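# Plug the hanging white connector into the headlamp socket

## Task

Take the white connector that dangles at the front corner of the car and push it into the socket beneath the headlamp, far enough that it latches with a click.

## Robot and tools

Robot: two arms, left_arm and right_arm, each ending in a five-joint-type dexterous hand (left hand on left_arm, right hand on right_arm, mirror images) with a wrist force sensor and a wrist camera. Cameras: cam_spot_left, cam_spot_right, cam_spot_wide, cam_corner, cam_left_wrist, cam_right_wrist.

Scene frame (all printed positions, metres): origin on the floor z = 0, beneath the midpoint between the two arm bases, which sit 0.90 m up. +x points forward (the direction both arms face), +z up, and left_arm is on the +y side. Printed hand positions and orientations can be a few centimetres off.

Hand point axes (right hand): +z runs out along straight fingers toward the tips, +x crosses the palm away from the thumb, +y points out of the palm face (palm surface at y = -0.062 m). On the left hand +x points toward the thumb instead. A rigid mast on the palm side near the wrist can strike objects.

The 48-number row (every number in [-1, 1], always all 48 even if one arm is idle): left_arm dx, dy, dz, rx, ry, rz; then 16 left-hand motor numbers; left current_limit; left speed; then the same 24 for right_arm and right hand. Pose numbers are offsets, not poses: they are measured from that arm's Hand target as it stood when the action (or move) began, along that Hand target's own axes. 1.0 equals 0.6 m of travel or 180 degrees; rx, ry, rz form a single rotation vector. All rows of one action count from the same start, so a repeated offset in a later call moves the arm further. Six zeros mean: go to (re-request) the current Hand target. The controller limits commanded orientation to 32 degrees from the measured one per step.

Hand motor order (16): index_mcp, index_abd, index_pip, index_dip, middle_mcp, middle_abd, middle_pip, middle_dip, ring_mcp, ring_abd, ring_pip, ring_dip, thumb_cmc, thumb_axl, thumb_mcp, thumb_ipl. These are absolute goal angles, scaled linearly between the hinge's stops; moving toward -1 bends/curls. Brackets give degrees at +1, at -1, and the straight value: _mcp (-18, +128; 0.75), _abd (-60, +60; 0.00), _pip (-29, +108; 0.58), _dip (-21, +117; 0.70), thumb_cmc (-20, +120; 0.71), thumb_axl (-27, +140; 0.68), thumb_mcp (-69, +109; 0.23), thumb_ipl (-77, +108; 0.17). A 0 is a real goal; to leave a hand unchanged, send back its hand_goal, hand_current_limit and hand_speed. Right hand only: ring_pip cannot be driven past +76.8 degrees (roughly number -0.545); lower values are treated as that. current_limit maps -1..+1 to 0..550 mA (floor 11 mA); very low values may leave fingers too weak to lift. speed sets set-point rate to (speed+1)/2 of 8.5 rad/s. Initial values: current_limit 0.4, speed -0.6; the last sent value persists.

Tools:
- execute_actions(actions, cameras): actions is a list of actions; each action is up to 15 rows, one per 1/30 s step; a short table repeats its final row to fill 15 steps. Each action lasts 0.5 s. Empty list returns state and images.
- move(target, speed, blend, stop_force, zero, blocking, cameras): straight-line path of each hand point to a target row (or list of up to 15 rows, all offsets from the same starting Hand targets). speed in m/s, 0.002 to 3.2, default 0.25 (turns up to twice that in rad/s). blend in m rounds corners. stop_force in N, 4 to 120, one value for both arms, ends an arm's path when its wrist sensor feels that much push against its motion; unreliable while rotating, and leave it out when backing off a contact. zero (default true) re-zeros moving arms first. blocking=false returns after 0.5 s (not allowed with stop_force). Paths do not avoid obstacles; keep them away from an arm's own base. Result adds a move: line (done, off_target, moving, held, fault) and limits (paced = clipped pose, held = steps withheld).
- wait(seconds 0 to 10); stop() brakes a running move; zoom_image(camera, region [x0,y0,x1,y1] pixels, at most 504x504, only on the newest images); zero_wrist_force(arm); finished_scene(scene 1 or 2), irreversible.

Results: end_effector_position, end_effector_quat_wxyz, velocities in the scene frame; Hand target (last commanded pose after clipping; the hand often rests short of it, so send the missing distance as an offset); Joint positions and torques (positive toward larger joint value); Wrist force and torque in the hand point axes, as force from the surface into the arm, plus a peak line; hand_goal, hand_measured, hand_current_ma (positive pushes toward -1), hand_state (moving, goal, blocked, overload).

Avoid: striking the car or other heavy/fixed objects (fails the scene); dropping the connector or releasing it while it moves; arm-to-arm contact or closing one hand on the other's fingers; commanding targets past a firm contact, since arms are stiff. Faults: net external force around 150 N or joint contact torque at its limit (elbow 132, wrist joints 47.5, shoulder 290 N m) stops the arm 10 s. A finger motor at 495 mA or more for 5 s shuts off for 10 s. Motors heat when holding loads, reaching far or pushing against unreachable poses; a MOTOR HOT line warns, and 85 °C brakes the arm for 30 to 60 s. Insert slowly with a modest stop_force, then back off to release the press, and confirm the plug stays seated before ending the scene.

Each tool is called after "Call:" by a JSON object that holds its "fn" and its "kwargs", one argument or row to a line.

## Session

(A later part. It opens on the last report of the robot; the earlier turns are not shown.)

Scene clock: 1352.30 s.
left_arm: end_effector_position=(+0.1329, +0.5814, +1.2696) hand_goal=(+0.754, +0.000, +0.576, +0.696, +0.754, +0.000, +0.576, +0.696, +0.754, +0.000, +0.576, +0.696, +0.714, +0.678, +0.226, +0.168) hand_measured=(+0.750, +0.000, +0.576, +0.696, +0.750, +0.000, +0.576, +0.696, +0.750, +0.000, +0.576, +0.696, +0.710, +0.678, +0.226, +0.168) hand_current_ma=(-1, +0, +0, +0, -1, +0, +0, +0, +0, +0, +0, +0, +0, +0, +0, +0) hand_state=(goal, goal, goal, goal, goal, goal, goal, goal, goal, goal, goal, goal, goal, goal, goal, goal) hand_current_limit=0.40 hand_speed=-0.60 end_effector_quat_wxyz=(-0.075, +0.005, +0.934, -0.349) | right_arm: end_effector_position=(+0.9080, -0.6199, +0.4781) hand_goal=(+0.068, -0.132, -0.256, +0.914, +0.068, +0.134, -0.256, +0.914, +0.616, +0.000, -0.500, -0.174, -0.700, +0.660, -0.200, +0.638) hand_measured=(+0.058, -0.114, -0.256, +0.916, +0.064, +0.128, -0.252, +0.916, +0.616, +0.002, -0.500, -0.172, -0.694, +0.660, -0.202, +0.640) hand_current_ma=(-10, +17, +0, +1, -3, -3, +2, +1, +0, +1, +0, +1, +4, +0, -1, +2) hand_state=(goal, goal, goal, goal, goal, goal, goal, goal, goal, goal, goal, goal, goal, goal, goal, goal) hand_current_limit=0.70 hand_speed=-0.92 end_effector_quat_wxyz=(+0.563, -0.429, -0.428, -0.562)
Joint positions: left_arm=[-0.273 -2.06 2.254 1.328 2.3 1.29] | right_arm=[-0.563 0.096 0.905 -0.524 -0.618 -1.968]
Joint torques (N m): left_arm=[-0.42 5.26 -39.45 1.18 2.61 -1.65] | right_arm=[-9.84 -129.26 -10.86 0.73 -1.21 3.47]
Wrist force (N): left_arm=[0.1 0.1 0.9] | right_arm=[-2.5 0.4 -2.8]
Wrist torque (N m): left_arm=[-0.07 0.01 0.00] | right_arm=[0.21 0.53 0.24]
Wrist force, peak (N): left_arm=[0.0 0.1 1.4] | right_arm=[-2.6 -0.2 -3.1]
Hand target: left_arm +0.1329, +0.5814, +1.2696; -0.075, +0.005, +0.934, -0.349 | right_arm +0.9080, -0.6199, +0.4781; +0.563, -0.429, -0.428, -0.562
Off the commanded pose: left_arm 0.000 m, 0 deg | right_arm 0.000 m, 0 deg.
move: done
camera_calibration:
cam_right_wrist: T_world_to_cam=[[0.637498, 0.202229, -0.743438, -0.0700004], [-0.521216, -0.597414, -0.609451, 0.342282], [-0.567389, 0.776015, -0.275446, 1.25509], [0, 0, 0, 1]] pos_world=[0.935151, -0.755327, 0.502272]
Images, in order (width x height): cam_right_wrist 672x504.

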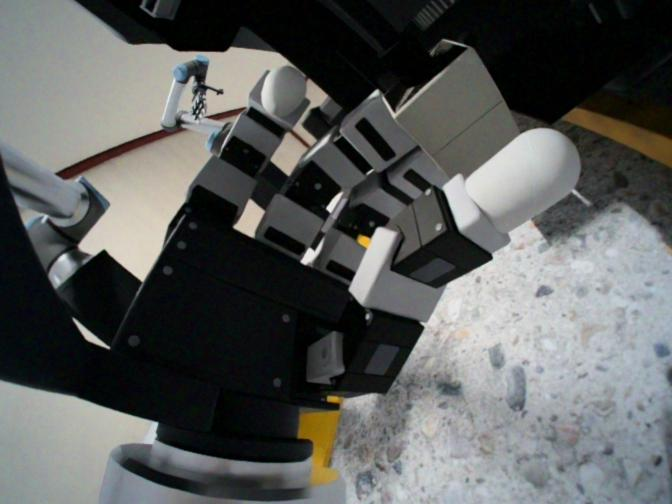

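Call:
{"fn": "move", "kwargs": {
  "target": [0,0,0,0,0,0,0.754,0,0.576,0.696,0.754,0,0.576,0.696,0.754,0,0.576,0.696,0.714,0.678,0.226,0.168,0.4,-0.6, 0.0283,-0.0025,0,0,0,0,0.0685,-0.133,-0.2555,0.913,0.0685,0.133,-0.2555,0.913,0.616,0,-0.5,-0.174,-0.70,0.66,-0.2,0.638,0.7,-0.92],
  "speed": 0.03,
  "cameras": ["cam_right_wrist"]
}}

Call:
{"fn": "zoom_image", "kwargs": {
  "camera": "cam_right_wrist",
  "region": [370, 20, 610, 260]
}}

Scene clock: 1370.73 s.
left_arm: end_effector_position=(+0.1329, +0.5814, +1.2696) hand_goal=(+0.754, +0.000, +0.576, +0.696, +0.754, +0.000, +0.576, +0.696, +0.754, +0.000, +0.576, +0.696, +0.714, +0.678, +0.226, +0.168) hand_measured=(+0.750, +0.000, +0.576, +0.696, +0.750, +0.000, +0.576, +0.696, +0.750, +0.000, +0.576, +0.696, +0.710, +0.678, +0.226, +0.168) hand_current_ma=(-1, +0, +0, +0, -1, +0, +0, +0, +0, +0, +0, +0, +0, +0, +0, +0) hand_state=(goal, goal, goal, goal, goal, goal, goal, goal, goal, goal, goal, goal, goal, goal, goal, goal) hand_current_limit=0.40 hand_speed=-0.60 end_effector_quat_wxyz=(-0.075, +0.005, +0.934, -0.349) | right_arm: end_effector_position=(+0.9064, -0.6244, +0.4946) hand_goal=(+0.068, -0.132, -0.256, +0.914, +0.068, +0.134, -0.256, +0.914, +0.616, +0.000, -0.500, -0.174, -0.700, +0.660, -0.200, +0.638) hand_measured=(+0.058, -0.114, -0.256, +0.916, +0.064, +0.128, -0.252, +0.916, +0.616, +0.002, -0.500, -0.172, -0.694, +0.660, -0.202, +0.640) hand_current_ma=(-10, +17, +0, +1, -3, -3, +2, +1, +0, +1, +0, +1, +4, +0, -1, +2) hand_state=(goal, goal, goal, goal, goal, goal, goal, goal, goal, goal, goal, goal, goal, goal, goal, goal) hand_current_limit=0.70 hand_speed=-0.92 end_effector_quat_wxyz=(+0.563, -0.429, -0.428, -0.562)
Joint positions: left_arm=[-0.273 -2.06 2.254 1.328 2.3 1.29] | right_arm=[-0.569 0.067 0.937 -0.531 -0.623 -1.964]
Joint torques (N m): left_arm=[0.88 4.74 -39 1.27 2.62 -1.59] | right_arm=[1.04 -97.5 -31.58 2.26 -1.17 2.28]
Wrist force (N): left_arm=[-0.1 0.4 1.1] | right_arm=[-2.3 0.4 -2.5]
Wrist torque (N m): left_arm=[-0.04 0.04 -0.02] | right_arm=[0.20 0.49 0.03]
Wrist force, peak (N): left_arm=[0.3 0.1 1.5] | right_arm=[-2.5 0.2 -3.3]
Hand target: left_arm +0.1329, +0.5814, +1.2696; -0.075, +0.005, +0.934, -0.349 | right_arm +0.9065, -0.6244, +0.4944; +0.563, -0.429, -0.428, -0.562
Off the commanded pose: left_arm 0.000 m, 0 deg | right_arm 0.000 m, 0 deg.
move: done
camera_calibration:
cam_right_wrist: T_world_to_cam=[[0.637498, 0.202229, -0.743438, -0.0557834], [-0.521216, -0.597414, -0.609451, 0.348756], [-0.567389, 0.776015, -0.275446, 1.2623], [0, 0, 0, 1]] pos_world=[0.933551, -0.759927, 0.518772]
Images, in order (width x height): cam_right_wrist 672x504.

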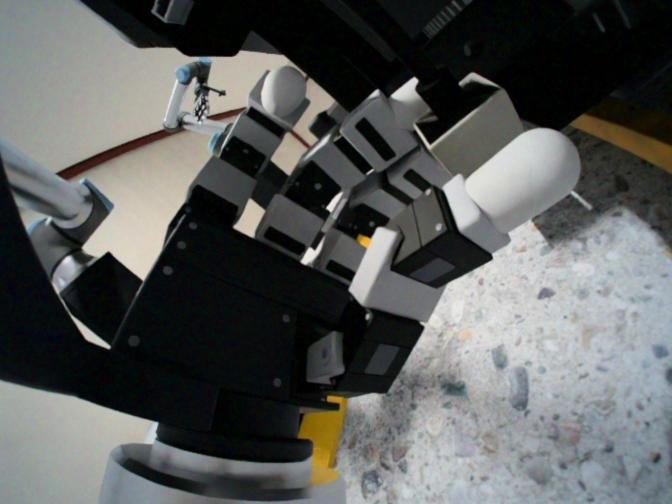

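Scaled by 2.100 from the camera's 672x504 image, which has a finer 960x720 frame.

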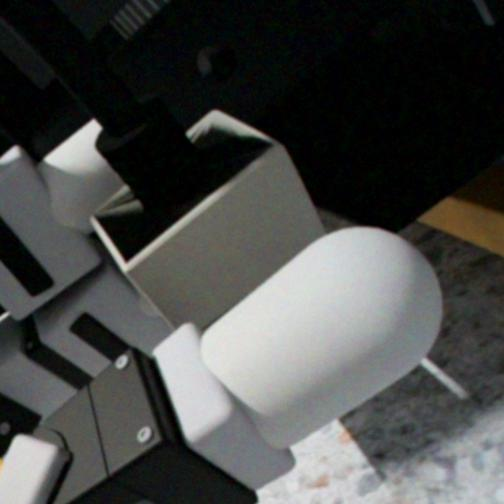

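Call:
{"fn": "move", "kwargs": {
  "target": [0,0,0,0,0,0,0.754,0,0.576,0.696,0.754,0,0.576,0.696,0.754,0,0.576,0.696,0.714,0.678,0.226,0.168,0.4,-0.6, 0,0,0,0,0,0,0.03,-0.15,-0.2555,0.913,0.03,0.15,-0.2555,0.913,0.616,0,-0.5,-0.174,-0.70,0.66,-0.247,0.638,0.7,-0.92]
}}

Call:
{"fn": "move", "kwargs": {
  "target": [0,0,0,0,0,0,0.754,0,0.576,0.696,0.754,0,0.576,0.696,0.754,0,0.576,0.696,0.714,0.678,0.226,0.168,0.4,-0.6, 0,0,0,0,0,0,-0.158,-0.17,-0.2555,0.913,-0.155,0.17,-0.2555,0.913,0.616,0,-0.5,-0.174,-0.70,0.62,-0.427,0.638,0.4,-0.92]
}}

Call:
{"fn": "move", "kwargs": {
  "target": [0,0,0,0,0,0,0.754,0,0.576,0.696,0.754,0,0.576,0.696,0.754,0,0.576,0.696,0.714,0.678,0.226,0.168,0.4,-0.6, 0,0,0,0,0,0,-0.17,-0.17,-0.2555,0.913,-0.15,0.17,-0.2555,0.913,0.616,0,-0.5,-0.174,-0.72,0.62,-0.44,0.638,0.7,-0.92],
  "cameras": ["cam_right_wrist"]
}}

Call:
{"fn": "zoom_image", "kwargs": {
  "camera": "cam_right_wrist",
  "region": [370, 20, 610, 260]
}}

Scene clock: 1385.13 s.
left_arm: end_effector_position=(+0.1329, +0.5814, +1.2696) hand_goal=(+0.754, +0.000, +0.576, +0.696, +0.754, +0.000, +0.576, +0.696, +0.754, +0.000, +0.576, +0.696, +0.714, +0.678, +0.226, +0.168) hand_measured=(+0.750, +0.000, +0.576, +0.696, +0.750, +0.000, +0.576, +0.696, +0.750, +0.000, +0.576, +0.696, +0.710, +0.678, +0.226, +0.168) hand_current_ma=(-1, +0, +0, +0, -1, +0, +0, +0, +0, +0, +0, +0, +0, +0, +0, +0) hand_state=(goal, goal, goal, goal, goal, goal, goal, goal, goal, goal, goal, goal, goal, goal, goal, goal) hand_current_limit=0.40 hand_speed=-0.60 end_effector_quat_wxyz=(-0.075, +0.005, +0.934, -0.349) | right_arm: end_effector_position=(+0.9065, -0.6244, +0.4944) hand_goal=(+0.030, -0.150, -0.256, +0.914, +0.030, +0.150, -0.256, +0.914, +0.616, +0.000, -0.500, -0.174, -0.700, +0.660, -0.246, +0.638) hand_measured=(+0.028, -0.118, -0.256, +0.916, +0.032, +0.130, -0.252, +0.916, +0.616, +0.002, -0.500, -0.172, -0.694, +0.660, -0.242, +0.640) hand_current_ma=(-1, +43, +0, +1, +1, -20, +2, +1, +0, +1, +0, +1, +4, +0, +3, +2) hand_state=(goal, blocked, goal, goal, goal, goal, goal, goal, goal, goal, goal, goal, goal, goal, goal, goal) hand_current_limit=0.70 hand_speed=-0.92 end_effector_quat_wxyz=(+0.563, -0.429, -0.428, -0.562)
Joint positions: left_arm=[-0.273 -2.06 2.254 1.328 2.3 1.29] | right_arm=[-0.568 0.067 0.937 -0.531 -0.623 -1.964]
Joint torques (N m): left_arm=[1.2 4.61 -39.36 1.18 2.55 -1.57] | right_arm=[10.37 -92.74 -30.79 4.38 0.44 -2.61]
Wrist force (N): left_arm=[-0.2 0.3 1.4] | right_arm=[-2.3 0.2 -2.7]
Wrist torque (N m): left_arm=[-0.08 0.06 -0.02] | right_arm=[0.18 0.50 0.02]
Wrist force, peak (N): left_arm=[0.1 0.1 1.5] | right_arm=[-2.6 0.4 -3.0]
Hand target: left_arm +0.1329, +0.5814, +1.2696; -0.075, +0.005, +0.934, -0.349 | right_arm +0.9065, -0.6244, +0.4944; +0.563, -0.429, -0.428, -0.562
Off the commanded pose: left_arm 0.000 m, 0 deg | right_arm 0.000 m, 0 deg.
move: done

Scene clock: 1386.03 s.
left_arm: end_effector_position=(+0.1329, +0.5814, +1.2696) hand_goal=(+0.754, +0.000, +0.576, +0.696, +0.754, +0.000, +0.576, +0.696, +0.754, +0.000, +0.576, +0.696, +0.714, +0.678, +0.226, +0.168) hand_measured=(+0.750, +0.000, +0.576, +0.696, +0.750, +0.000, +0.576, +0.696, +0.750, +0.000, +0.576, +0.696, +0.710, +0.678, +0.226, +0.168) hand_current_ma=(-1, +0, +0, +0, -1, +0, +0, +0, +0, +0, +0, +0, +0, +0, +0, +0) hand_state=(goal, goal, goal, goal, goal, goal, goal, goal, goal, goal, goal, goal, goal, goal, goal, goal) hand_current_limit=0.40 hand_speed=-0.60 end_effector_quat_wxyz=(-0.075, +0.005, +0.934, -0.349) | right_arm: end_effector_position=(+0.9065, -0.6244, +0.4944) hand_goal=(-0.158, -0.170, -0.256, +0.914, -0.154, +0.170, -0.256, +0.914, +0.616, +0.000, -0.500, -0.174, -0.700, +0.620, -0.426, +0.638) hand_measured=(-0.072, -0.120, -0.236, +0.924, -0.072, +0.134, -0.232, +0.926, +0.616, +0.002, -0.500, -0.172, -0.698, +0.620, -0.296, +0.666) hand_current_ma=(+243, +82, +24, +8, +224, -51, +32, +12, +0, +1, +0, +1, +0, +0, +385, +65) hand_state=(blocked, blocked, goal, goal, blocked, blocked, blocked, goal, goal, goal, goal, goal, goal, goal, blocked, blocked) hand_current_limit=0.40 hand_speed=-0.92 end_effector_quat_wxyz=(+0.563, -0.429, -0.428, -0.562)
Joint positions: left_arm=[-0.273 -2.06 2.254 1.328 2.3 1.29] | right_arm=[-0.568 0.067 0.937 -0.531 -0.623 -1.964]
Joint torques (N m): left_arm=[0.36 5.37 -39.2 1.16 2.65 -1.66] | right_arm=[10.51 -94.95 -30.33 4.24 0.17 -2.33]
Wrist force (N): left_arm=[-0.1 0.3 0.9] | right_arm=[-2.5 0.3 -2.6]
Wrist torque (N m): left_arm=[-0.04 0.03 -0.01] | right_arm=[0.17 0.52 0.05]
Wrist force, peak (N): left_arm=[-0.1 0.3 1.5] | right_arm=[-2.8 0.4 -3.1]
Hand target: left_arm +0.1329, +0.5814, +1.2696; -0.075, +0.005, +0.934, -0.349 | right_arm +0.9065, -0.6244, +0.4944; +0.563, -0.429, -0.428, -0.562
Off the commanded pose: left_arm 0.000 m, 0 deg | right_arm 0.000 m, 0 deg.
move: done

Scene clock: 1386.53 s.
left_arm: end_effector_position=(+0.1329, +0.5814, +1.2696) hand_goal=(+0.754, +0.000, +0.576, +0.696, +0.754, +0.000, +0.576, +0.696, +0.754, +0.000, +0.576, +0.696, +0.714, +0.678, +0.226, +0.168) hand_measured=(+0.750, +0.000, +0.576, +0.696, +0.750, +0.000, +0.576, +0.696, +0.750, +0.000, +0.576, +0.696, +0.710, +0.678, +0.226, +0.168) hand_current_ma=(-1, +0, +0, +0, -1, +0, +0, +0, +0, +0, +0, +0, +0, +0, +0, +0) hand_state=(goal, goal, goal, goal, goal, goal, goal, goal, goal, goal, goal, goal, goal, goal, goal, goal) hand_current_limit=0.40 hand_speed=-0.60 end_effector_quat_wxyz=(-0.075, +0.005, +0.934, -0.349) | right_arm: end_effector_position=(+0.9065, -0.6244, +0.4944) hand_goal=(-0.170, -0.170, -0.256, +0.914, -0.150, +0.170, -0.256, +0.914, +0.616, +0.000, -0.500, -0.174, -0.720, +0.620, -0.440, +0.638) hand_measured=(-0.072, -0.120, -0.234, +0.924, -0.072, +0.134, -0.232, +0.926, +0.616, +0.002, -0.500, -0.172, -0.700, +0.620, -0.300, +0.670) hand_current_ma=(+288, +82, +28, +9, +208, -51, +35, +13, +0, +1, +0, +1, +24, +0, +467, +77) hand_state=(blocked, blocked, blocked, goal, blocked, blocked, blocked, goal, goal, goal, goal, goal, goal, goal, blocked, blocked) hand_current_limit=0.70 hand_speed=-0.92 end_effector_quat_wxyz=(+0.563, -0.429, -0.428, -0.562)
Joint positions: left_arm=[-0.273 -2.06 2.254 1.328 2.3 1.29] | right_arm=[-0.568 0.067 0.937 -0.531 -0.623 -1.964]
Joint torques (N m): left_arm=[1.56 4.86 -39.22 1.22 2.43 -1.58] | right_arm=[11.25 -97.03 -31.28 4.25 0.17 -2.25]
Wrist force (N): left_arm=[0.2 0.2 1.2] | right_arm=[-2.5 0.5 -2.9]
Wrist torque (N m): left_arm=[-0.07 0.01 0.01] | right_arm=[0.21 0.53 0.06]
Wrist force, peak (N): left_arm=[0.4 0.2 1.4] | right_arm=[-2.2 0.2 -3.4]
Hand target: left_arm +0.1329, +0.5814, +1.2696; -0.075, +0.005, +0.934, -0.349 | right_arm +0.9065, -0.6244, +0.4944; +0.563, -0.429, -0.428, -0.562
Off the commanded pose: left_arm 0.000 m, 0 deg | right_arm 0.000 m, 0 deg.
move: done
camera_calibration:
cam_right_wrist: T_world_to_cam=[[0.637498, 0.202229, -0.743438, -0.056016], [-0.521216, -0.597414, -0.609451, 0.348746], [-0.567389, 0.776015, -0.275446, 1.26222], [0, 0, 0, 1]] pos_world=[0.933651, -0.759827, 0.518572]
Images, in order (width x height): cam_right_wrist 672x504.

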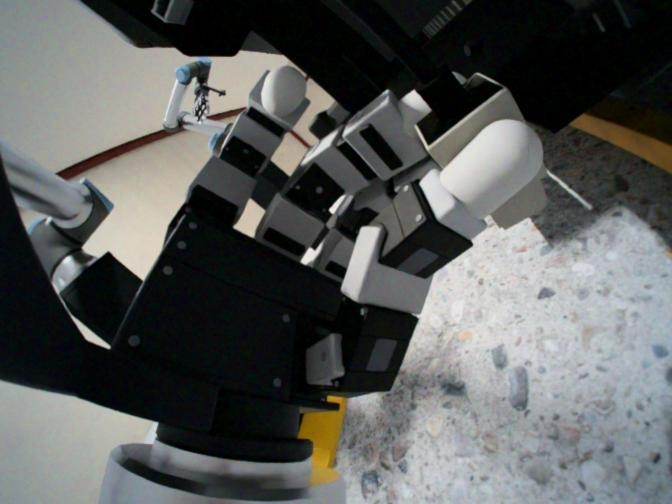

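Scaled by 2.100 from the camera's 672x504 image, which has a finer 960x720 frame.

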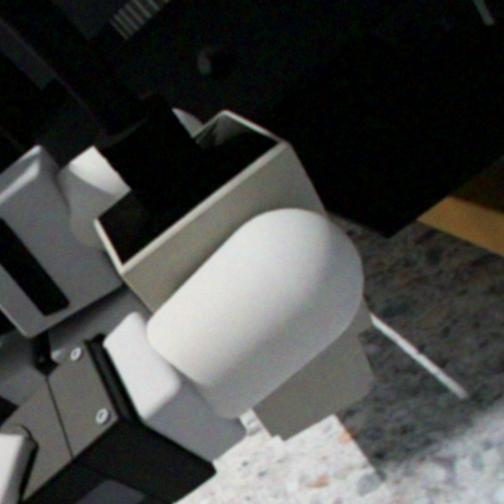

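Call:
{"fn": "move", "kwargs": {
  "target": [
    [0,0,0,0,0,0,0.754,0,0.576,0.696,0.754,0,0.576,0.696,0.754,0,0.576,0.696,0.714,0.678,0.226,0.168,0.4,-0.6, 0.1429,-0.0048,0.0065,0,0,0,-0.17,-0.17,-0.2555,0.913,-0.15,0.17,-0.2555,0.913,0.616,0,-0.5,-0.174,-0.74,0.62,-0.44,0.638,0.7,-0.92],
    [0,0,0,0,0,0,0.754,0,0.576,0.696,0.754,0,0.576,0.696,0.754,0,0.576,0.696,0.714,0.678,0.226,0.168,0.4,-0.6, 0.3073,-0.0325,0.0298,0.0085,0.3522,-0.0154,-0.17,-0.17,-0.2555,0.913,-0.15,0.17,-0.2555,0.913,0.616,0,-0.5,-0.174,-0.74,0.62,-0.44,0.638,0.7,-0.92]
  ],
  "speed": [0.08,0.15],
  "blend": [0.02,0]
}}

Call:
{"fn": "move", "kwargs": {
  "target": [
    [0,0,0,0,0,0,0.754,0,0.576,0.696,0.754,0,0.576,0.696,0.754,0,0.576,0.696,0.714,0.678,0.226,0.168,0.4,-0.6, -0.0600,-0.1302,0.2872,0,0,0,-0.17,-0.17,-0.2555,0.913,-0.15,0.17,-0.2555,0.913,0.616,0,-0.5,-0.174,-0.74,0.62,-0.44,0.638,0.7,-0.92],
    [0,0,0,0,0,0,0.754,0,0.576,0.696,0.754,0,0.576,0.696,0.754,0,0.576,0.696,0.714,0.678,0.226,0.168,0.4,-0.6, -0.1273,-0.1265,0.2987,0,0,0,-0.17,-0.17,-0.2555,0.913,-0.15,0.17,-0.2555,0.913,0.616,0,-0.5,-0.174,-0.74,0.62,-0.44,0.638,0.7,-0.92]
  ],
  "speed": [0.1,0.04],
  "blend": [0.02,0],
  "cameras": ["cam_right_wrist","cam_corner"]
}}

Call:
{"fn": "zoom_image", "kwargs": {
  "camera": "cam_right_wrist",
  "region": [370, 20, 610, 260]
}}

Call:
{"fn": "zoom_image", "kwargs": {
  "camera": "cam_corner",
  "region": [380, 190, 480, 265]
}}

Scene clock: 1407.00 s.
left_arm: end_effector_position=(+0.1329, +0.5814, +1.2696) hand_goal=(+0.754, +0.000, +0.576, +0.696, +0.754, +0.000, +0.576, +0.696, +0.754, +0.000, +0.576, +0.696, +0.714, +0.678, +0.226, +0.168) hand_measured=(+0.750, +0.000, +0.576, +0.696, +0.750, +0.000, +0.576, +0.696, +0.750, +0.000, +0.576, +0.696, +0.710, +0.678, +0.226, +0.168) hand_current_ma=(-1, +0, +0, +0, -1, +0, +0, +0, +0, +0, +0, +0, +0, +0, +0, +0) hand_state=(goal, goal, goal, goal, goal, goal, goal, goal, goal, goal, goal, goal, goal, goal, goal, goal) hand_current_limit=0.40 hand_speed=-0.60 end_effector_quat_wxyz=(-0.075, +0.005, +0.934, -0.349) | right_arm: end_effector_position=(+0.8871, -0.6560, +0.6768) hand_goal=(-0.170, -0.170, -0.256, +0.914, -0.150, +0.170, -0.256, +0.914, +0.616, +0.000, -0.500, -0.174, -0.740, +0.620, -0.440, +0.638) hand_measured=(-0.080, -0.120, -0.210, +0.938, -0.092, +0.132, -0.228, +0.930, +0.616, +0.002, -0.500, -0.172, -0.686, +0.632, -0.300, +0.684) hand_current_ma=(+254, +80, +88, +35, +132, -52, +43, +20, +0, +1, +0, +1, +114, +15, +467, +136) hand_state=(blocked, blocked, blocked, blocked, blocked, blocked, blocked, goal, goal, goal, goal, goal, blocked, goal, blocked, blocked) hand_current_limit=0.70 hand_speed=-0.92 end_effector_quat_wxyz=(+0.696, -0.052, -0.085, -0.711)
Joint positions: left_arm=[-0.273 -2.06 2.254 1.328 2.3 1.29] | right_arm=[-0.423 0.289 0.635 0.525 -1.411 -2.729]
Joint torques (N m): left_arm=[1.13 4.22 -39.18 1.3 2.62 -1.68] | right_arm=[-10.32 -129.41 -32.85 3.01 -1.16 3.18]
Wrist force (N): left_arm=[0.0 0.4 1.4] | right_arm=[-3.7 0.1 -5.3]
Wrist torque (N m): left_arm=[-0.08 0.03 0.00] | right_arm=[0.06 0.85 -0.21]
Wrist force, peak (N): left_arm=[-0.1 0.0 1.6] | right_arm=[-4.7 0.7 -5.4]
Hand target: left_arm +0.1329, +0.5814, +1.2696; -0.075, +0.005, +0.934, -0.349 | right_arm +0.8872, -0.6561, +0.6770; +0.696, -0.052, -0.086, -0.711
Off the commanded pose: left_arm 0.000 m, 0 deg | right_arm 0.000 m, 0 deg.
move: done

Scene clock: 1410.23 s.
left_arm: end_effector_position=(+0.1329, +0.5814, +1.2696) hand_goal=(+0.754, +0.000, +0.576, +0.696, +0.754, +0.000, +0.576, +0.696, +0.754, +0.000, +0.576, +0.696, +0.714, +0.678, +0.226, +0.168) hand_measured=(+0.750, +0.000, +0.576, +0.696, +0.750, +0.000, +0.576, +0.696, +0.750, +0.000, +0.576, +0.696, +0.710, +0.678, +0.226, +0.168) hand_current_ma=(-1, +0, +0, +0, -1, +0, +0, +0, +0, +0, +0, +0, +0, +0, +0, +0) hand_state=(goal, goal, goal, goal, goal, goal, goal, goal, goal, goal, goal, goal, goal, goal, goal, goal) hand_current_limit=0.40 hand_speed=-0.60 end_effector_quat_wxyz=(-0.075, +0.005, +0.934, -0.349) | right_arm: end_effector_position=(+0.8052, -0.5451, +0.8340) hand_goal=(-0.170, -0.170, -0.256, +0.914, -0.150, +0.170, -0.256, +0.914, +0.616, +0.000, -0.500, -0.174, -0.740, +0.620, -0.440, +0.638) hand_measured=(-0.080, -0.126, -0.206, +0.940, -0.092, +0.126, -0.228, +0.930, +0.616, +0.002, -0.500, -0.172, -0.686, +0.632, -0.300, +0.686) hand_current_ma=(+253, +66, +98, +40, +131, -67, +43, +20, +0, +1, +0, +1, +114, +15, +468, +142) hand_state=(blocked, blocked, blocked, blocked, blocked, blocked, blocked, goal, goal, goal, goal, goal, blocked, goal, blocked, blocked) hand_current_limit=0.70 hand_speed=-0.92 end_effector_quat_wxyz=(+0.696, -0.052, -0.085, -0.711)
Joint positions: left_arm=[-0.273 -2.06 2.254 1.328 2.3 1.29] | right_arm=[-0.327 -0.085 1.258 0.291 -1.4 -2.826]
Joint torques (N m): left_arm=[0.92 5.18 -39.59 1.25 2.6 -1.49] | right_arm=[-10 -90.65 -22.96 5.21 0.3 3.56]
Wrist force (N): left_arm=[0.0 0.3 0.9] | right_arm=[-3.0 -0.4 -5.0]
Wrist torque (N m): left_arm=[-0.03 0.02 0.00] | right_arm=[-0.06 0.94 0.03]
Wrist force, peak (N): left_arm=[0.3 0.7 1.5] | right_arm=[-3.5 0.6 -6.3]
Hand target: left_arm +0.1329, +0.5814, +1.2696; -0.075, +0.005, +0.934, -0.349 | right_arm +0.8052, -0.5452, +0.8341; +0.696, -0.052, -0.086, -0.711
Off the commanded pose: left_arm 0.000 m, 0 deg | right_arm 0.000 m, 0 deg.
move: done
camera_calibration:
cam_right_wrist: T_world_to_cam=[[0.656809, 0.744363, -0.120527, 0.00543665], [-0.476748, 0.286086, -0.831184, 1.18099], [-0.584221, 0.60339, 0.542777, 0.473808], [0, 0, 0, 1]] pos_world=[0.836274, -0.627804, 0.725107]
Images, in order (width x height): cam_corner 896x504, cam_right_wrist 672x504.

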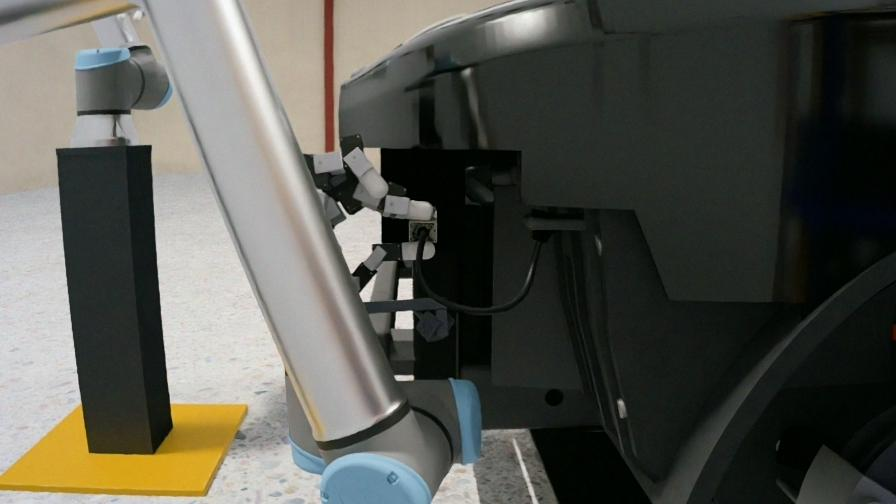

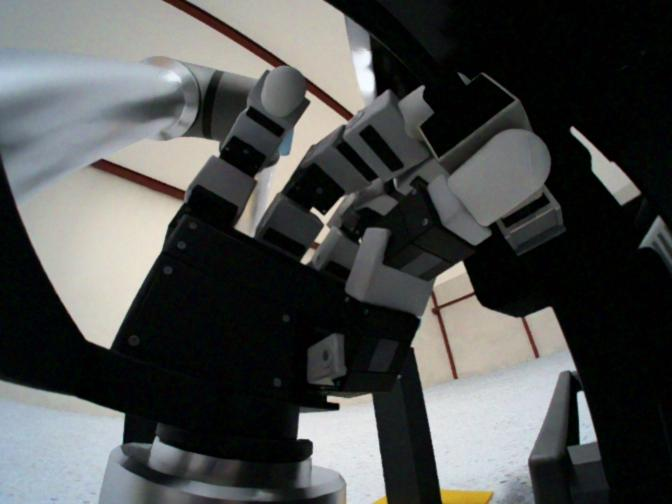

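Scaled by 2.100 from the camera's 672x504 image, which has a finer 960x720 frame.

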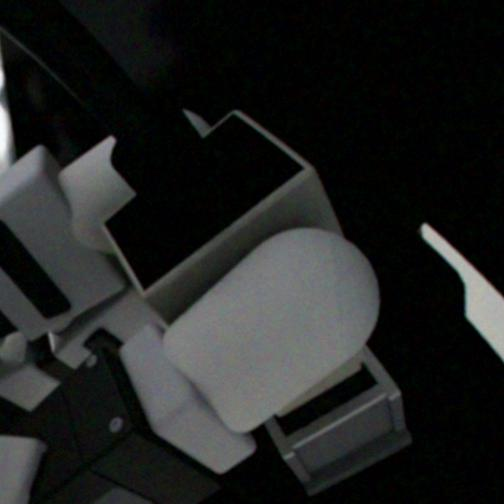

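Scaled by 5.040 from the camera's 896x504 image, which has a finer 1280x720 frame.

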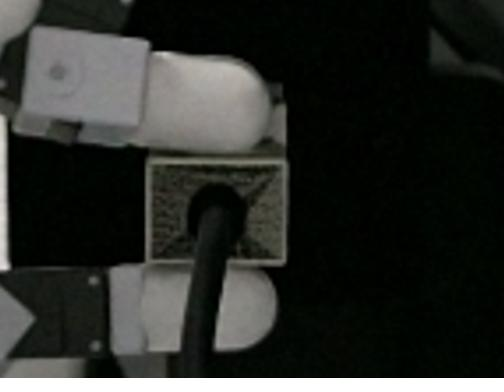

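Call:
{"fn": "zoom_image", "kwargs": {
  "camera": "cam_right_wrist",
  "region": [480, 150, 580, 260]
}}

Scaled by 4.582 from the camera's 672x504 image, which has a finer 960x720 frame.

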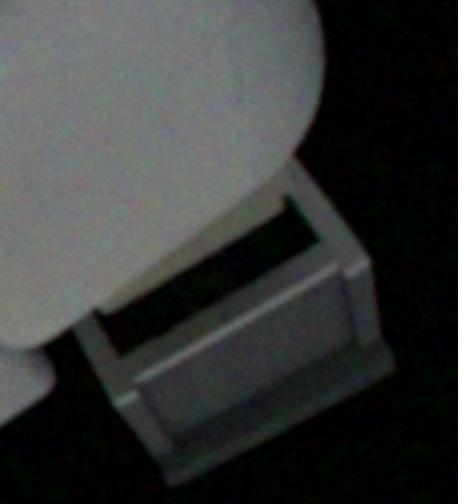

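Call:
{"fn": "move", "kwargs": {
  "target": [0,0,0,0,0,0,0.754,0,0.576,0.696,0.754,0,0.576,0.696,0.754,0,0.576,0.696,0.714,0.678,0.226,0.168,0.4,-0.6, -0.0197,0.0010,0.0037,0,0,0,-0.17,-0.17,-0.2555,0.913,-0.15,0.17,-0.2555,0.913,0.616,0,-0.5,-0.174,-0.74,0.62,-0.44,0.638,0.7,-0.92],
  "speed": 0.015,
  "stop_force": 4
}}

Call:
{"fn": "move", "kwargs": {
  "target": [0,0,0,0,0,0,0.754,0,0.576,0.696,0.754,0,0.576,0.696,0.754,0,0.576,0.696,0.714,0.678,0.226,0.168,0.4,-0.6, -0.0115,0,0.0020,0,0,0,-0.17,-0.17,-0.2555,0.913,-0.15,0.17,-0.2555,0.913,0.616,0,-0.5,-0.174,-0.74,0.62,-0.44,0.638,0.7,-0.92],
  "speed": 0.01,
  "stop_force": 4,
  "cameras": ["cam_right_wrist"]
}}

Call:
{"fn": "zoom_image", "kwargs": {
  "camera": "cam_right_wrist",
  "region": [480, 150, 580, 260]
}}

Scene clock: 1452.03 s.
left_arm: end_effector_position=(+0.1329, +0.5814, +1.2696) hand_goal=(+0.754, +0.000, +0.576, +0.696, +0.754, +0.000, +0.576, +0.696, +0.754, +0.000, +0.576, +0.696, +0.714, +0.678, +0.226, +0.168) hand_measured=(+0.750, +0.000, +0.576, +0.696, +0.750, +0.000, +0.576, +0.696, +0.750, +0.000, +0.576, +0.696, +0.710, +0.678, +0.226, +0.168) hand_current_ma=(-1, +0, +0, +0, -1, +0, +0, +0, +0, +0, +0, +0, +0, +0, +0, +0) hand_state=(goal, goal, goal, goal, goal, goal, goal, goal, goal, goal, goal, goal, goal, goal, goal, goal) hand_current_limit=0.40 hand_speed=-0.60 end_effector_quat_wxyz=(-0.075, +0.005, +0.934, -0.349) | right_arm: end_effector_position=(+0.8060, -0.5332, +0.8340) hand_goal=(-0.170, -0.170, -0.256, +0.914, -0.150, +0.170, -0.256, +0.914, +0.616, +0.000, -0.500, -0.174, -0.740, +0.620, -0.440, +0.638) hand_measured=(-0.080, -0.126, -0.206, +0.942, -0.092, +0.126, -0.228, +0.930, +0.616, +0.002, -0.500, -0.172, -0.686, +0.632, -0.300, +0.686) hand_current_ma=(+253, +65, +99, +41, +131, -67, +43, +20, +0, +1, +0, +1, +114, +15, +468, +142) hand_state=(blocked, blocked, blocked, blocked, blocked, blocked, blocked, goal, goal, goal, goal, goal, blocked, goal, blocked, blocked) hand_current_limit=0.70 hand_speed=-0.92 end_effector_quat_wxyz=(+0.696, -0.052, -0.086, -0.711)
Joint positions: left_arm=[-0.273 -2.06 2.254 1.328 2.3 1.29] | right_arm=[-0.311 -0.084 1.257 0.293 -1.399 -2.842]
Joint torques (N m): left_arm=[1.2 4.22 -39.6 1.21 2.68 -1.43] | right_arm=[-13.24 -88.72 -23.32 3.28 -0.43 3.49]
Wrist force (N): left_arm=[-0.2 0.1 1.3] | right_arm=[-3.0 -0.3 -4.7]
Wrist torque (N m): left_arm=[-0.09 0.06 -0.02] | right_arm=[-0.08 0.94 0.07]
Wrist force, peak (N): left_arm=[0.2 0.2 1.6] | right_arm=[-3.4 -0.2 -5.5]
Hand target: left_arm +0.1329, +0.5814, +1.2696; -0.075, +0.005, +0.934, -0.349 | right_arm +0.8060, -0.5332, +0.8340; +0.696, -0.052, -0.086, -0.711
Off the commanded pose: left_arm 0.000 m, 0 deg | right_arm 0.000 m, 0 deg.
move: done

Scene clock: 1453.80 s.
left_arm: end_effector_position=(+0.1329, +0.5814, +1.2696) hand_goal=(+0.754, +0.000, +0.576, +0.696, +0.754, +0.000, +0.576, +0.696, +0.754, +0.000, +0.576, +0.696, +0.714, +0.678, +0.226, +0.168) hand_measured=(+0.750, +0.000, +0.576, +0.696, +0.750, +0.000, +0.576, +0.696, +0.750, +0.000, +0.576, +0.696, +0.710, +0.678, +0.226, +0.168) hand_current_ma=(-1, +0, +0, +0, -1, +0, +0, +0, +0, +0, +0, +0, +0, +0, +0, +0) hand_state=(goal, goal, goal, goal, goal, goal, goal, goal, goal, goal, goal, goal, goal, goal, goal, goal) hand_current_limit=0.40 hand_speed=-0.60 end_effector_quat_wxyz=(-0.075, +0.005, +0.934, -0.349) | right_arm: end_effector_position=(+0.8061, -0.5262, +0.8338) hand_goal=(-0.170, -0.170, -0.256, +0.914, -0.150, +0.170, -0.256, +0.914, +0.616, +0.000, -0.500, -0.174, -0.740, +0.620, -0.440, +0.638) hand_measured=(-0.080, -0.130, -0.204, +0.942, -0.094, +0.124, -0.228, +0.930, +0.616, +0.002, -0.500, -0.172, -0.686, +0.632, -0.300, +0.686) hand_current_ma=(+253, +58, +101, +43, +129, -72, +43, +20, +0, +1, +0, +1, +114, +15, +467, +142) hand_state=(blocked, blocked, blocked, blocked, blocked, blocked, blocked, goal, goal, goal, goal, goal, blocked, goal, blocked, blocked) hand_current_limit=0.70 hand_speed=-0.92 end_effector_quat_wxyz=(+0.696, -0.052, -0.086, -0.711)
Joint positions: left_arm=[-0.273 -2.06 2.254 1.328 2.3 1.29] | right_arm=[-0.301 -0.084 1.258 0.294 -1.398 -2.852]
Joint torques (N m): left_arm=[0.97 4.31 -39.46 1.18 2.58 -1.61] | right_arm=[-9.43 -89.19 -1.32 4.9 0.26 3.54]
Wrist force (N): left_arm=[0.0 0.3 1.3] | right_arm=[-3.0 -0.2 -5.1]
Wrist torque (N m): left_arm=[-0.07 0.03 0.00] | right_arm=[-0.05 0.92 0.08]
Wrist force, peak (N): left_arm=[0.2 0.2 1.5] | right_arm=[-3.0 -0.8 -5.4]
Hand target: left_arm +0.1329, +0.5814, +1.2696; -0.075, +0.005, +0.934, -0.349 | right_arm +0.8061, -0.5262, +0.8338; +0.696, -0.052, -0.086, -0.711
Off the commanded pose: left_arm 0.000 m, 0 deg | right_arm 0.000 m, 0 deg.
move: done
camera_calibration:
cam_right_wrist: T_world_to_cam=[[0.65674, 0.744434, -0.120461, -0.00919482], [-0.476642, 0.28598, -0.831281, 1.17577], [-0.584384, 0.603352, 0.542643, 0.463249], [0, 0, 0, 1]] pos_world=[0.837175, -0.608904, 0.724907]
Images, in order (width x height): cam_right_wrist 672x504.

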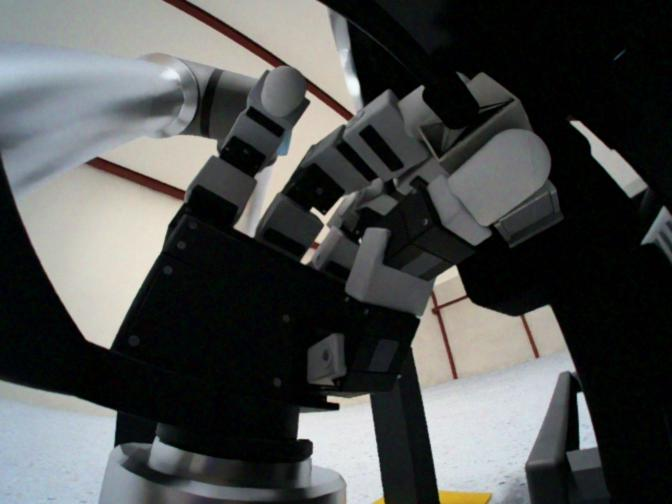

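Scaled by 4.582 from the camera's 672x504 image, which has a finer 960x720 frame.

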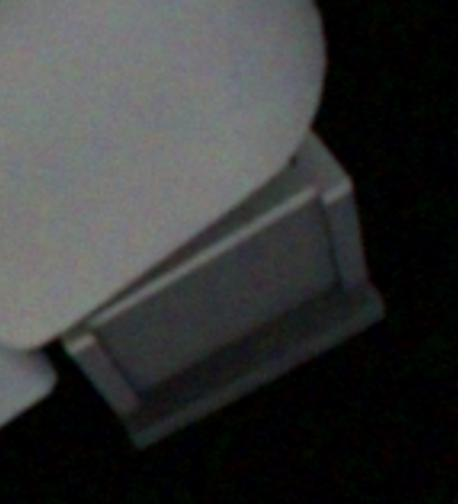

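Call:
{"fn": "move", "kwargs": {
  "target": [0,0,0,0,0,0,0.754,0,0.576,0.696,0.754,0,0.576,0.696,0.754,0,0.576,0.696,0.714,0.678,0.226,0.168,0.4,-0.6,-0.0131,0,0.0025,0,0,0,-0.17,-0.17,-0.2555,0.913,-0.15,0.17,-0.2555,0.913,0.616,0,-0.5,-0.174,-0.74,0.62,-0.44,0.638,0.7,-0.92],
  "speed": 0.01,
  "stop_force": 5
}}

Scene clock: 1478.67 s.
left_arm: end_effector_position=(+0.1329, +0.5814, +1.2696) hand_goal=(+0.754, +0.000, +0.576, +0.696, +0.754, +0.000, +0.576, +0.696, +0.754, +0.000, +0.576, +0.696, +0.714, +0.678, +0.226, +0.168) hand_measured=(+0.750, +0.000, +0.576, +0.696, +0.750, +0.000, +0.576, +0.696, +0.750, +0.000, +0.576, +0.696, +0.710, +0.678, +0.226, +0.168) hand_current_ma=(-1, +0, +0, +0, -1, +0, +0, +0, +0, +0, +0, +0, +0, +0, +0, +0) hand_state=(goal, goal, goal, goal, goal, goal, goal, goal, goal, goal, goal, goal, goal, goal, goal, goal) hand_current_limit=0.40 hand_speed=-0.60 end_effector_quat_wxyz=(-0.075, +0.005, +0.934, -0.349) | right_arm: end_effector_position=(+0.8063, -0.5182, +0.8338) hand_goal=(-0.170, -0.170, -0.256, +0.914, -0.150, +0.170, -0.256, +0.914, +0.616, +0.000, -0.500, -0.174, -0.740, +0.620, -0.440, +0.638) hand_measured=(-0.080, -0.130, -0.204, +0.942, -0.094, +0.124, -0.228, +0.930, +0.616, +0.002, -0.500, -0.172, -0.686, +0.632, -0.300, +0.686) hand_current_ma=(+253, +58, +102, +43, +129, -72, +43, +20, +0, +1, +0, +1, +114, +15, +467, +142) hand_state=(blocked, blocked, blocked, blocked, blocked, blocked, blocked, goal, goal, goal, goal, goal, blocked, goal, blocked, blocked) hand_current_limit=0.70 hand_speed=-0.92 end_effector_quat_wxyz=(+0.696, -0.052, -0.086, -0.711)
Joint positions: left_arm=[-0.273 -2.06 2.254 1.328 2.3 1.29] | right_arm=[-0.29 -0.083 1.258 0.296 -1.397 -2.863]
Joint torques (N m): left_arm=[0.47 3.93 -39.57 1.06 2.55 -1.56] | right_arm=[-9.3 -87.39 -3.57 4.44 0.38 3.56]
Wrist force (N): left_arm=[0.0 0.2 1.3] | right_arm=[-3.4 0.0 -4.9]
Wrist torque (N m): left_arm=[-0.09 0.03 0.00] | right_arm=[-0.07 0.96 0.07]
Wrist force, peak (N): left_arm=[0.0 0.1 1.6] | right_arm=[-3.1 -0.1 -5.5]
Hand target: left_arm +0.1329, +0.5814, +1.2696; -0.075, +0.005, +0.934, -0.349 | right_arm +0.8063, -0.5182, +0.8338; +0.696, -0.052, -0.086, -0.711
Off the commanded pose: left_arm 0.000 m, 0 deg | right_arm 0.000 m, 0 deg.
move: done

Call:
{"fn": "move", "kwargs": {
  "target": [0,0,0,0,0,0,0.754,0,0.576,0.696,0.754,0,0.576,0.696,0.754,0,0.576,0.696,0.714,0.678,0.226,0.168,0.4,-0.6,-0.0123,0,0.0023,0,0,0,-0.17,-0.17,-0.2555,0.913,-0.15,0.17,-0.2555,0.913,0.616,0,-0.5,-0.174,-0.74,0.62,-0.44,0.638,0.7,-0.92],
  "speed": 0.01,
  "stop_force": 8,
  "cameras": ["cam_corner","cam_right_wrist"]
}}

Scene clock: 1483.33 s.
left_arm: end_effector_position=(+0.1329, +0.5814, +1.2696) hand_goal=(+0.754, +0.000, +0.576, +0.696, +0.754, +0.000, +0.576, +0.696, +0.754, +0.000, +0.576, +0.696, +0.714, +0.678, +0.226, +0.168) hand_measured=(+0.750, +0.000, +0.576, +0.696, +0.750, +0.000, +0.576, +0.696, +0.750, +0.000, +0.576, +0.696, +0.710, +0.678, +0.226, +0.168) hand_current_ma=(-1, +0, +0, +0, -1, +0, +0, +0, +0, +0, +0, +0, +0, +0, +0, +0) hand_state=(goal, goal, goal, goal, goal, goal, goal, goal, goal, goal, goal, goal, goal, goal, goal, goal) hand_current_limit=0.40 hand_speed=-0.60 end_effector_quat_wxyz=(-0.075, +0.005, +0.934, -0.349) | right_arm: end_effector_position=(+0.8064, -0.5126, +0.8337) hand_goal=(-0.170, -0.170, -0.256, +0.914, -0.150, +0.170, -0.256, +0.914, +0.616, +0.000, -0.500, -0.174, -0.740, +0.620, -0.440, +0.638) hand_measured=(-0.080, -0.162, -0.204, +0.942, -0.096, +0.096, -0.234, +0.930, +0.616, +0.002, -0.500, -0.172, -0.704, +0.622, -0.300, +0.692) hand_current_ma=(+253, +5, +104, +43, +121, -141, +30, +20, +0, +1, +0, +1, +60, +2, +467, +171) hand_state=(blocked, goal, blocked, blocked, blocked, blocked, blocked, goal, goal, goal, goal, goal, blocked, goal, blocked, blocked) hand_current_limit=0.70 hand_speed=-0.92 end_effector_quat_wxyz=(+0.696, -0.052, -0.086, -0.711)
Joint positions: left_arm=[-0.273 -2.06 2.254 1.328 2.3 1.29] | right_arm=[-0.283 -0.083 1.258 0.297 -1.396 -2.87]
Joint torques (N m): left_arm=[1.09 3.66 -39.61 1.07 2.55 -1.61] | right_arm=[-10.82 -96.1 -6.54 2.36 0.28 4.2]
Wrist force (N): left_arm=[0.2 0.1 1.4] | right_arm=[2.2 -1.1 -4.5]
Wrist torque (N m): left_arm=[-0.10 0.00 0.01] | right_arm=[-0.06 0.81 -0.21]
Wrist force, peak (N): left_arm=[-0.2 -0.1 1.7] | right_arm=[5.3 -1.1 -5.4]
Hand target: left_arm +0.1329, +0.5814, +1.2696; -0.075, +0.005, +0.934, -0.349 | right_arm +0.8064, -0.5126, +0.8338; +0.696, -0.052, -0.086, -0.711 (not the last commanded pose)
Off the commanded pose: left_arm 0.000 m, 0 deg | right_arm 0.002 m, 0 deg.
move: contact (right_arm)
camera_calibration:
cam_right_wrist: T_world_to_cam=[[0.656806, 0.744394, -0.120343, -0.0196927], [-0.47655, 0.286085, -0.831297, 1.17194], [-0.584384, 0.603351, 0.542644, 0.455272], [0, 0, 0, 1]] pos_world=[0.837475, -0.595304, 0.724807]
Images, in order (width x height): cam_corner 896x504, cam_right_wrist 672x504.

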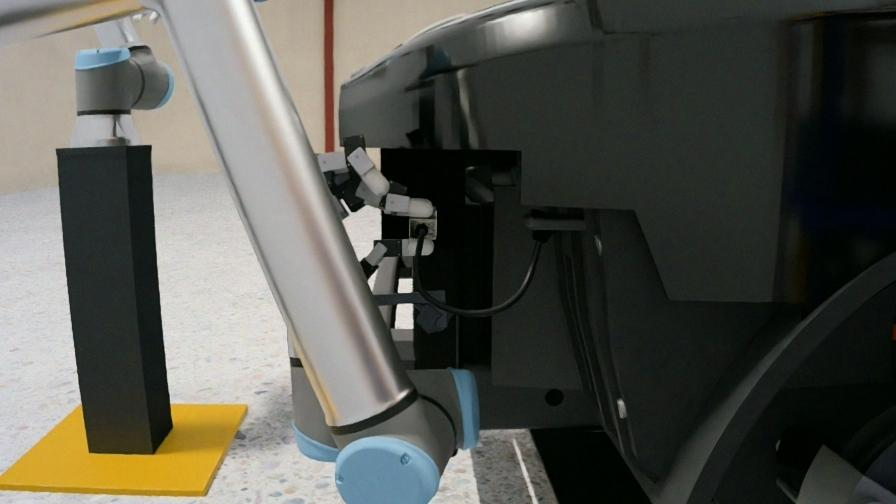

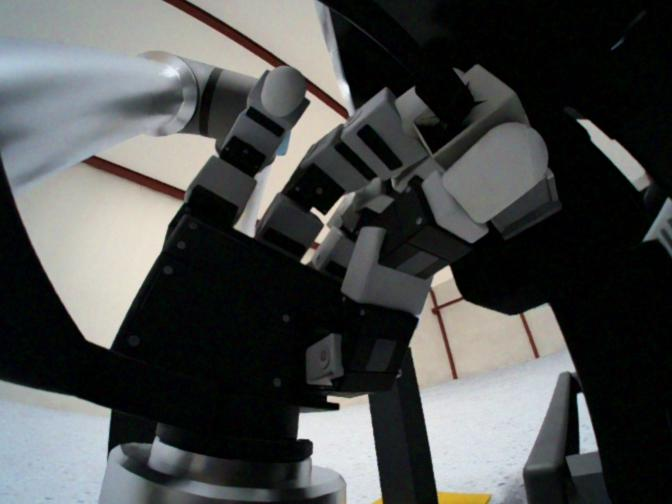

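Call:
{"fn": "zoom_image", "kwargs": {
  "camera": "cam_corner",
  "region": [370, 180, 490, 280]
}}

Call:
{"fn": "zoom_image", "kwargs": {
  "camera": "cam_right_wrist",
  "region": [360, 40, 600, 260]
}}

Scaled by 4.200 from the camera's 896x504 image, which has a finer 1280x720 frame.

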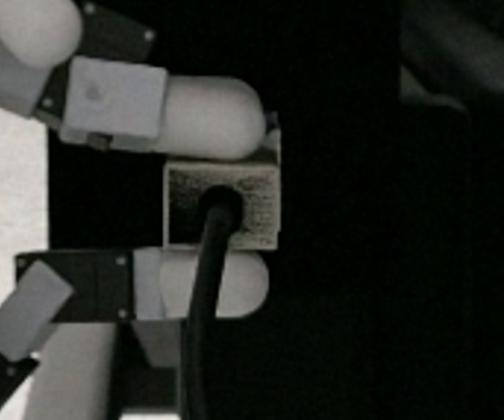

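Scaled by 2.100 from the camera's 672x504 image, which has a finer 960x720 frame.

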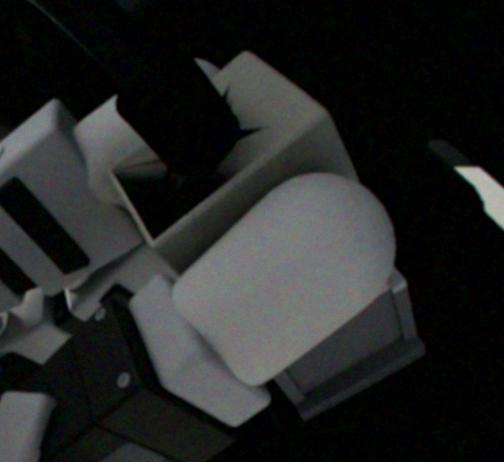

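Call:
{"fn": "move", "kwargs": {
  "target": [
    [0,0,0,0,0,0,0.754,0,0.576,0.696,0.754,0,0.576,0.696,0.754,0,0.576,0.696,0.714,0.678,0.226,0.168,0.4,-0.6,0,0,0,0,0,0,-0.05,-0.133,-0.2555,0.913,-0.05,0.133,-0.2555,0.913,0.616,0,-0.5,-0.174,-0.665,0.678,-0.33,0.638,0.7,-0.92],
    [0,0,0,0,0,0,0.754,0,0.576,0.696,0.754,0,0.576,0.696,0.754,0,0.576,0.696,0.714,0.678,0.226,0.168,0.4,-0.6,0,0,0,0,0,0,0.1,-0.133,-0.2555,0.913,0.1,0.133,-0.2555,0.913,0.616,0,-0.5,-0.174,-0.665,0.678,-0.18,0.638,0.7,-0.9],
    [0,0,0,0,0,0,0.754,0,0.576,0.696,0.754,0,0.576,0.696,0.754,0,0.576,0.696,0.714,0.678,0.226,0.168,0.4,-0.6,0,0,0,0,0,0,0.3,-0.133,-0.2555,0.913,0.3,0.133,-0.2555,0.913,0.616,0,-0.5,-0.174,-0.665,0.678,0.05,0.638,0.7,-0.8]
  ],
  "cameras": ["cam_corner","cam_right_wrist"]
}}

Scene clock: 1497.90 s.
left_arm: end_effector_position=(+0.1329, +0.5814, +1.2696) hand_goal=(+0.754, +0.000, +0.576, +0.696, +0.754, +0.000, +0.576, +0.696, +0.754, +0.000, +0.576, +0.696, +0.714, +0.678, +0.226, +0.168) hand_measured=(+0.750, +0.000, +0.576, +0.696, +0.750, +0.000, +0.576, +0.696, +0.750, +0.000, +0.576, +0.696, +0.710, +0.678, +0.226, +0.168) hand_current_ma=(-1, +0, +0, +0, -1, +0, +0, +0, +0, +0, +0, +0, +0, +0, +0, +0) hand_state=(goal, goal, goal, goal, goal, goal, goal, goal, goal, goal, goal, goal, goal, goal, goal, goal) hand_current_limit=0.40 hand_speed=-0.60 end_effector_quat_wxyz=(-0.075, +0.005, +0.934, -0.349) | right_arm: end_effector_position=(+0.8064, -0.5126, +0.8338) hand_goal=(+0.300, -0.132, -0.256, +0.914, +0.300, +0.134, -0.256, +0.914, +0.616, +0.000, -0.500, -0.174, -0.664, +0.678, +0.050, +0.638) hand_measured=(+0.298, -0.128, -0.254, +0.918, +0.278, +0.120, -0.260, +0.916, +0.616, +0.002, -0.500, -0.172, -0.664, +0.676, +0.052, +0.642) hand_current_ma=(-2, +2, +1, +2, -33, -12, -2, +0, +0, +1, +0, +1, +0, -1, +1, +4) hand_state=(goal, goal, goal, goal, blocked, goal, goal, goal, goal, goal, goal, goal, goal, goal, goal, goal) hand_current_limit=0.70 hand_speed=-0.80 end_effector_quat_wxyz=(+0.696, -0.052, -0.086, -0.711)
Joint positions: left_arm=[-0.273 -2.06 2.254 1.328 2.3 1.29] | right_arm=[-0.283 -0.083 1.258 0.297 -1.396 -2.87]
Joint torques (N m): left_arm=[0.61 4.49 -39.42 1.2 2.47 -1.58] | right_arm=[7.81 -114.01 -22.34 2.56 0.46 2.46]
Wrist force (N): left_arm=[-0.1 0.4 1.3] | right_arm=[-2.2 1.1 -3.6]
Wrist torque (N m): left_arm=[-0.06 0.05 -0.02] | right_arm=[0.17 0.72 -0.09]
Wrist force, peak (N): left_arm=[0.2 0.3 1.6] | right_arm=[3.6 -1.3 -6.9]
Hand target: left_arm +0.1329, +0.5814, +1.2696; -0.075, +0.005, +0.934, -0.349 | right_arm +0.8064, -0.5126, +0.8338; +0.696, -0.052, -0.086, -0.711
Off the commanded pose: left_arm 0.000 m, 0 deg | right_arm 0.000 m, 0 deg.
move: done
camera_calibration:
cam_right_wrist: T_world_to_cam=[[0.656806, 0.744394, -0.120343, -0.0196062], [-0.47655, 0.286085, -0.831297, 1.17205], [-0.584384, 0.603351, 0.542644, 0.455278], [0, 0, 0, 1]] pos_world=[0.837475, -0.595404, 0.724907]
Images, in order (width x height): cam_corner 896x504, cam_right_wrist 672x504.

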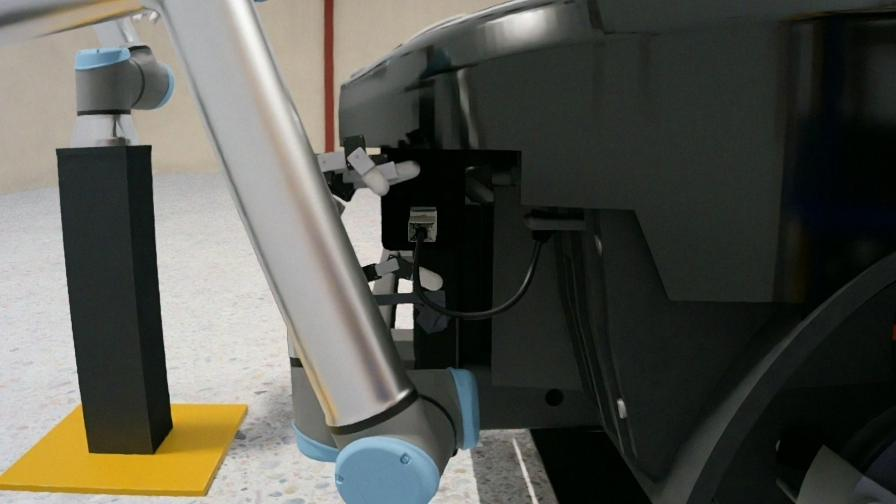

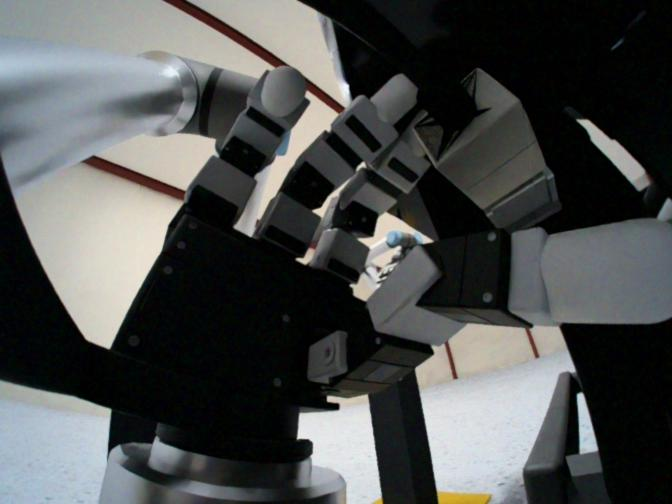

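Call:
{"fn": "zoom_image", "kwargs": {
  "camera": "cam_corner",
  "region": [370, 180, 490, 280]
}}

Call:
{"fn": "zoom_image", "kwargs": {
  "camera": "cam_right_wrist",
  "region": [380, 50, 600, 250]
}}

Call:
{"fn": "move", "kwargs": {
  "target": [0,0,0,0,0,0,0.754,0,0.576,0.696,0.754,0,0.576,0.696,0.754,0,0.576,0.696,0.714,0.678,0.226,0.168,0.4,-0.6,0.0026,-0.0999,0.0046,0,0,0,0.3,-0.133,-0.2555,0.913,0.3,0.133,-0.2555,0.913,0.616,0,-0.5,-0.174,-0.665,0.678,0.05,0.638,0.7,-0.8],
  "speed": 0.06,
  "cameras": ["cam_corner"]
}}

Scaled by 4.200 from the camera's 896x504 image, which has a finer 1280x720 frame.

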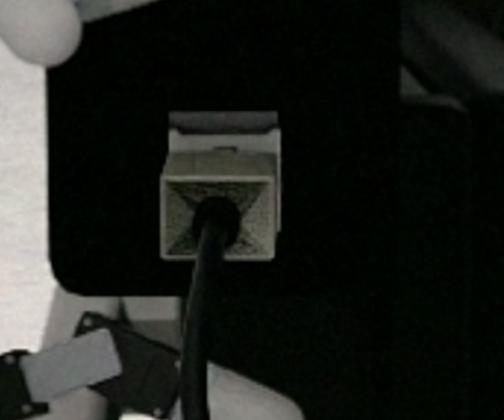

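Scaled by 2.291 from the camera's 672x504 image, which has a finer 960x720 frame.

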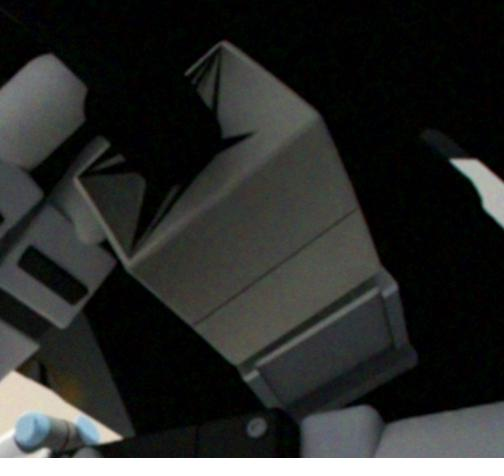

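Scene clock: 1502.80 s.
left_arm: end_effector_position=(+0.1329, +0.5814, +1.2696) hand_goal=(+0.754, +0.000, +0.576, +0.696, +0.754, +0.000, +0.576, +0.696, +0.754, +0.000, +0.576, +0.696, +0.714, +0.678, +0.226, +0.168) hand_measured=(+0.750, +0.000, +0.576, +0.696, +0.750, +0.000, +0.576, +0.696, +0.750, +0.000, +0.576, +0.696, +0.710, +0.678, +0.226, +0.168) hand_current_ma=(-1, +0, +0, +0, -1, +0, +0, +0, +0, +0, +0, +0, +0, +0, +0, +0) hand_state=(goal, goal, goal, goal, goal, goal, goal, goal, goal, goal, goal, goal, goal, goal, goal, goal) hand_current_limit=0.40 hand_speed=-0.60 end_effector_quat_wxyz=(-0.075, +0.005, +0.934, -0.349) | right_arm: end_effector_position=(+0.7464, -0.5128, +0.8340) hand_goal=(+0.300, -0.132, -0.256, +0.914, +0.300, +0.134, -0.256, +0.914, +0.616, +0.000, -0.500, -0.174, -0.664, +0.678, +0.050, +0.638) hand_measured=(+0.298, -0.128, -0.254, +0.918, +0.278, +0.120, -0.260, +0.916, +0.616, +0.002, -0.500, -0.172, -0.664, +0.676, +0.052, +0.642) hand_current_ma=(-1, +2, +1, +2, -32, -12, -2, +0, +0, +1, +0, +1, +0, -1, +1, +4) hand_state=(goal, goal, goal, goal, blocked, goal, goal, goal, goal, goal, goal, goal, goal, goal, goal, goal) hand_current_limit=0.70 hand_speed=-0.80 end_effector_quat_wxyz=(+0.696, -0.052, -0.086, -0.711)
Joint positions: left_arm=[-0.273 -2.06 2.254 1.328 2.3 1.29] | right_arm=[-0.309 -0.119 1.405 0.181 -1.399 -2.844]
Joint torques (N m): left_arm=[0.37 3.75 -39.95 1.09 2.45 -1.55] | right_arm=[10.23 -80.18 -18.77 5.39 -1.35 -2.5]
Wrist force (N): left_arm=[0.2 0.2 1.3] | right_arm=[-2.3 0.9 -3.1]
Wrist torque (N m): left_arm=[-0.08 0.00 0.01] | right_arm=[0.14 0.74 -0.21]
Wrist force, peak (N): left_arm=[-0.1 0.3 1.6] | right_arm=[-2.6 1.4 -3.5]
Hand target: left_arm +0.1329, +0.5814, +1.2696; -0.075, +0.005, +0.934, -0.349 | right_arm +0.7463, -0.5127, +0.8338; +0.696, -0.052, -0.086, -0.711
Off the commanded pose: left_arm 0.000 m, 0 deg | right_arm 0.000 m, 0 deg.
move: done
Images, in order (width x height): cam_corner 896x504.

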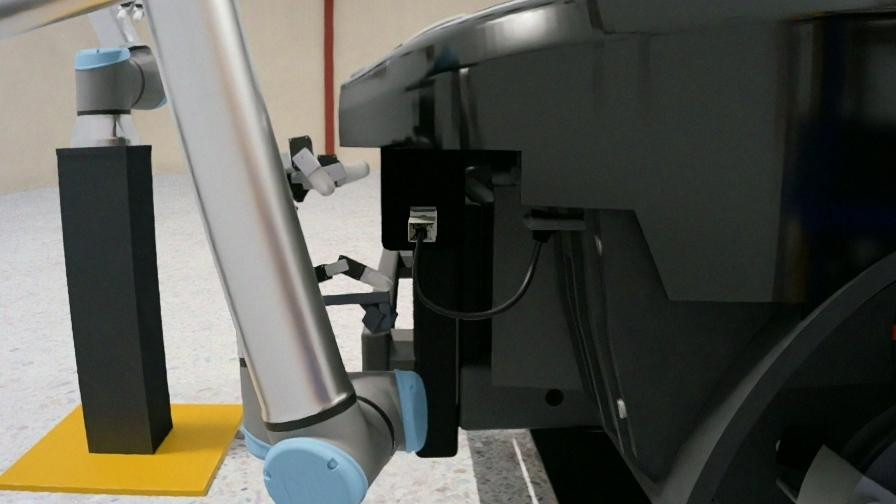

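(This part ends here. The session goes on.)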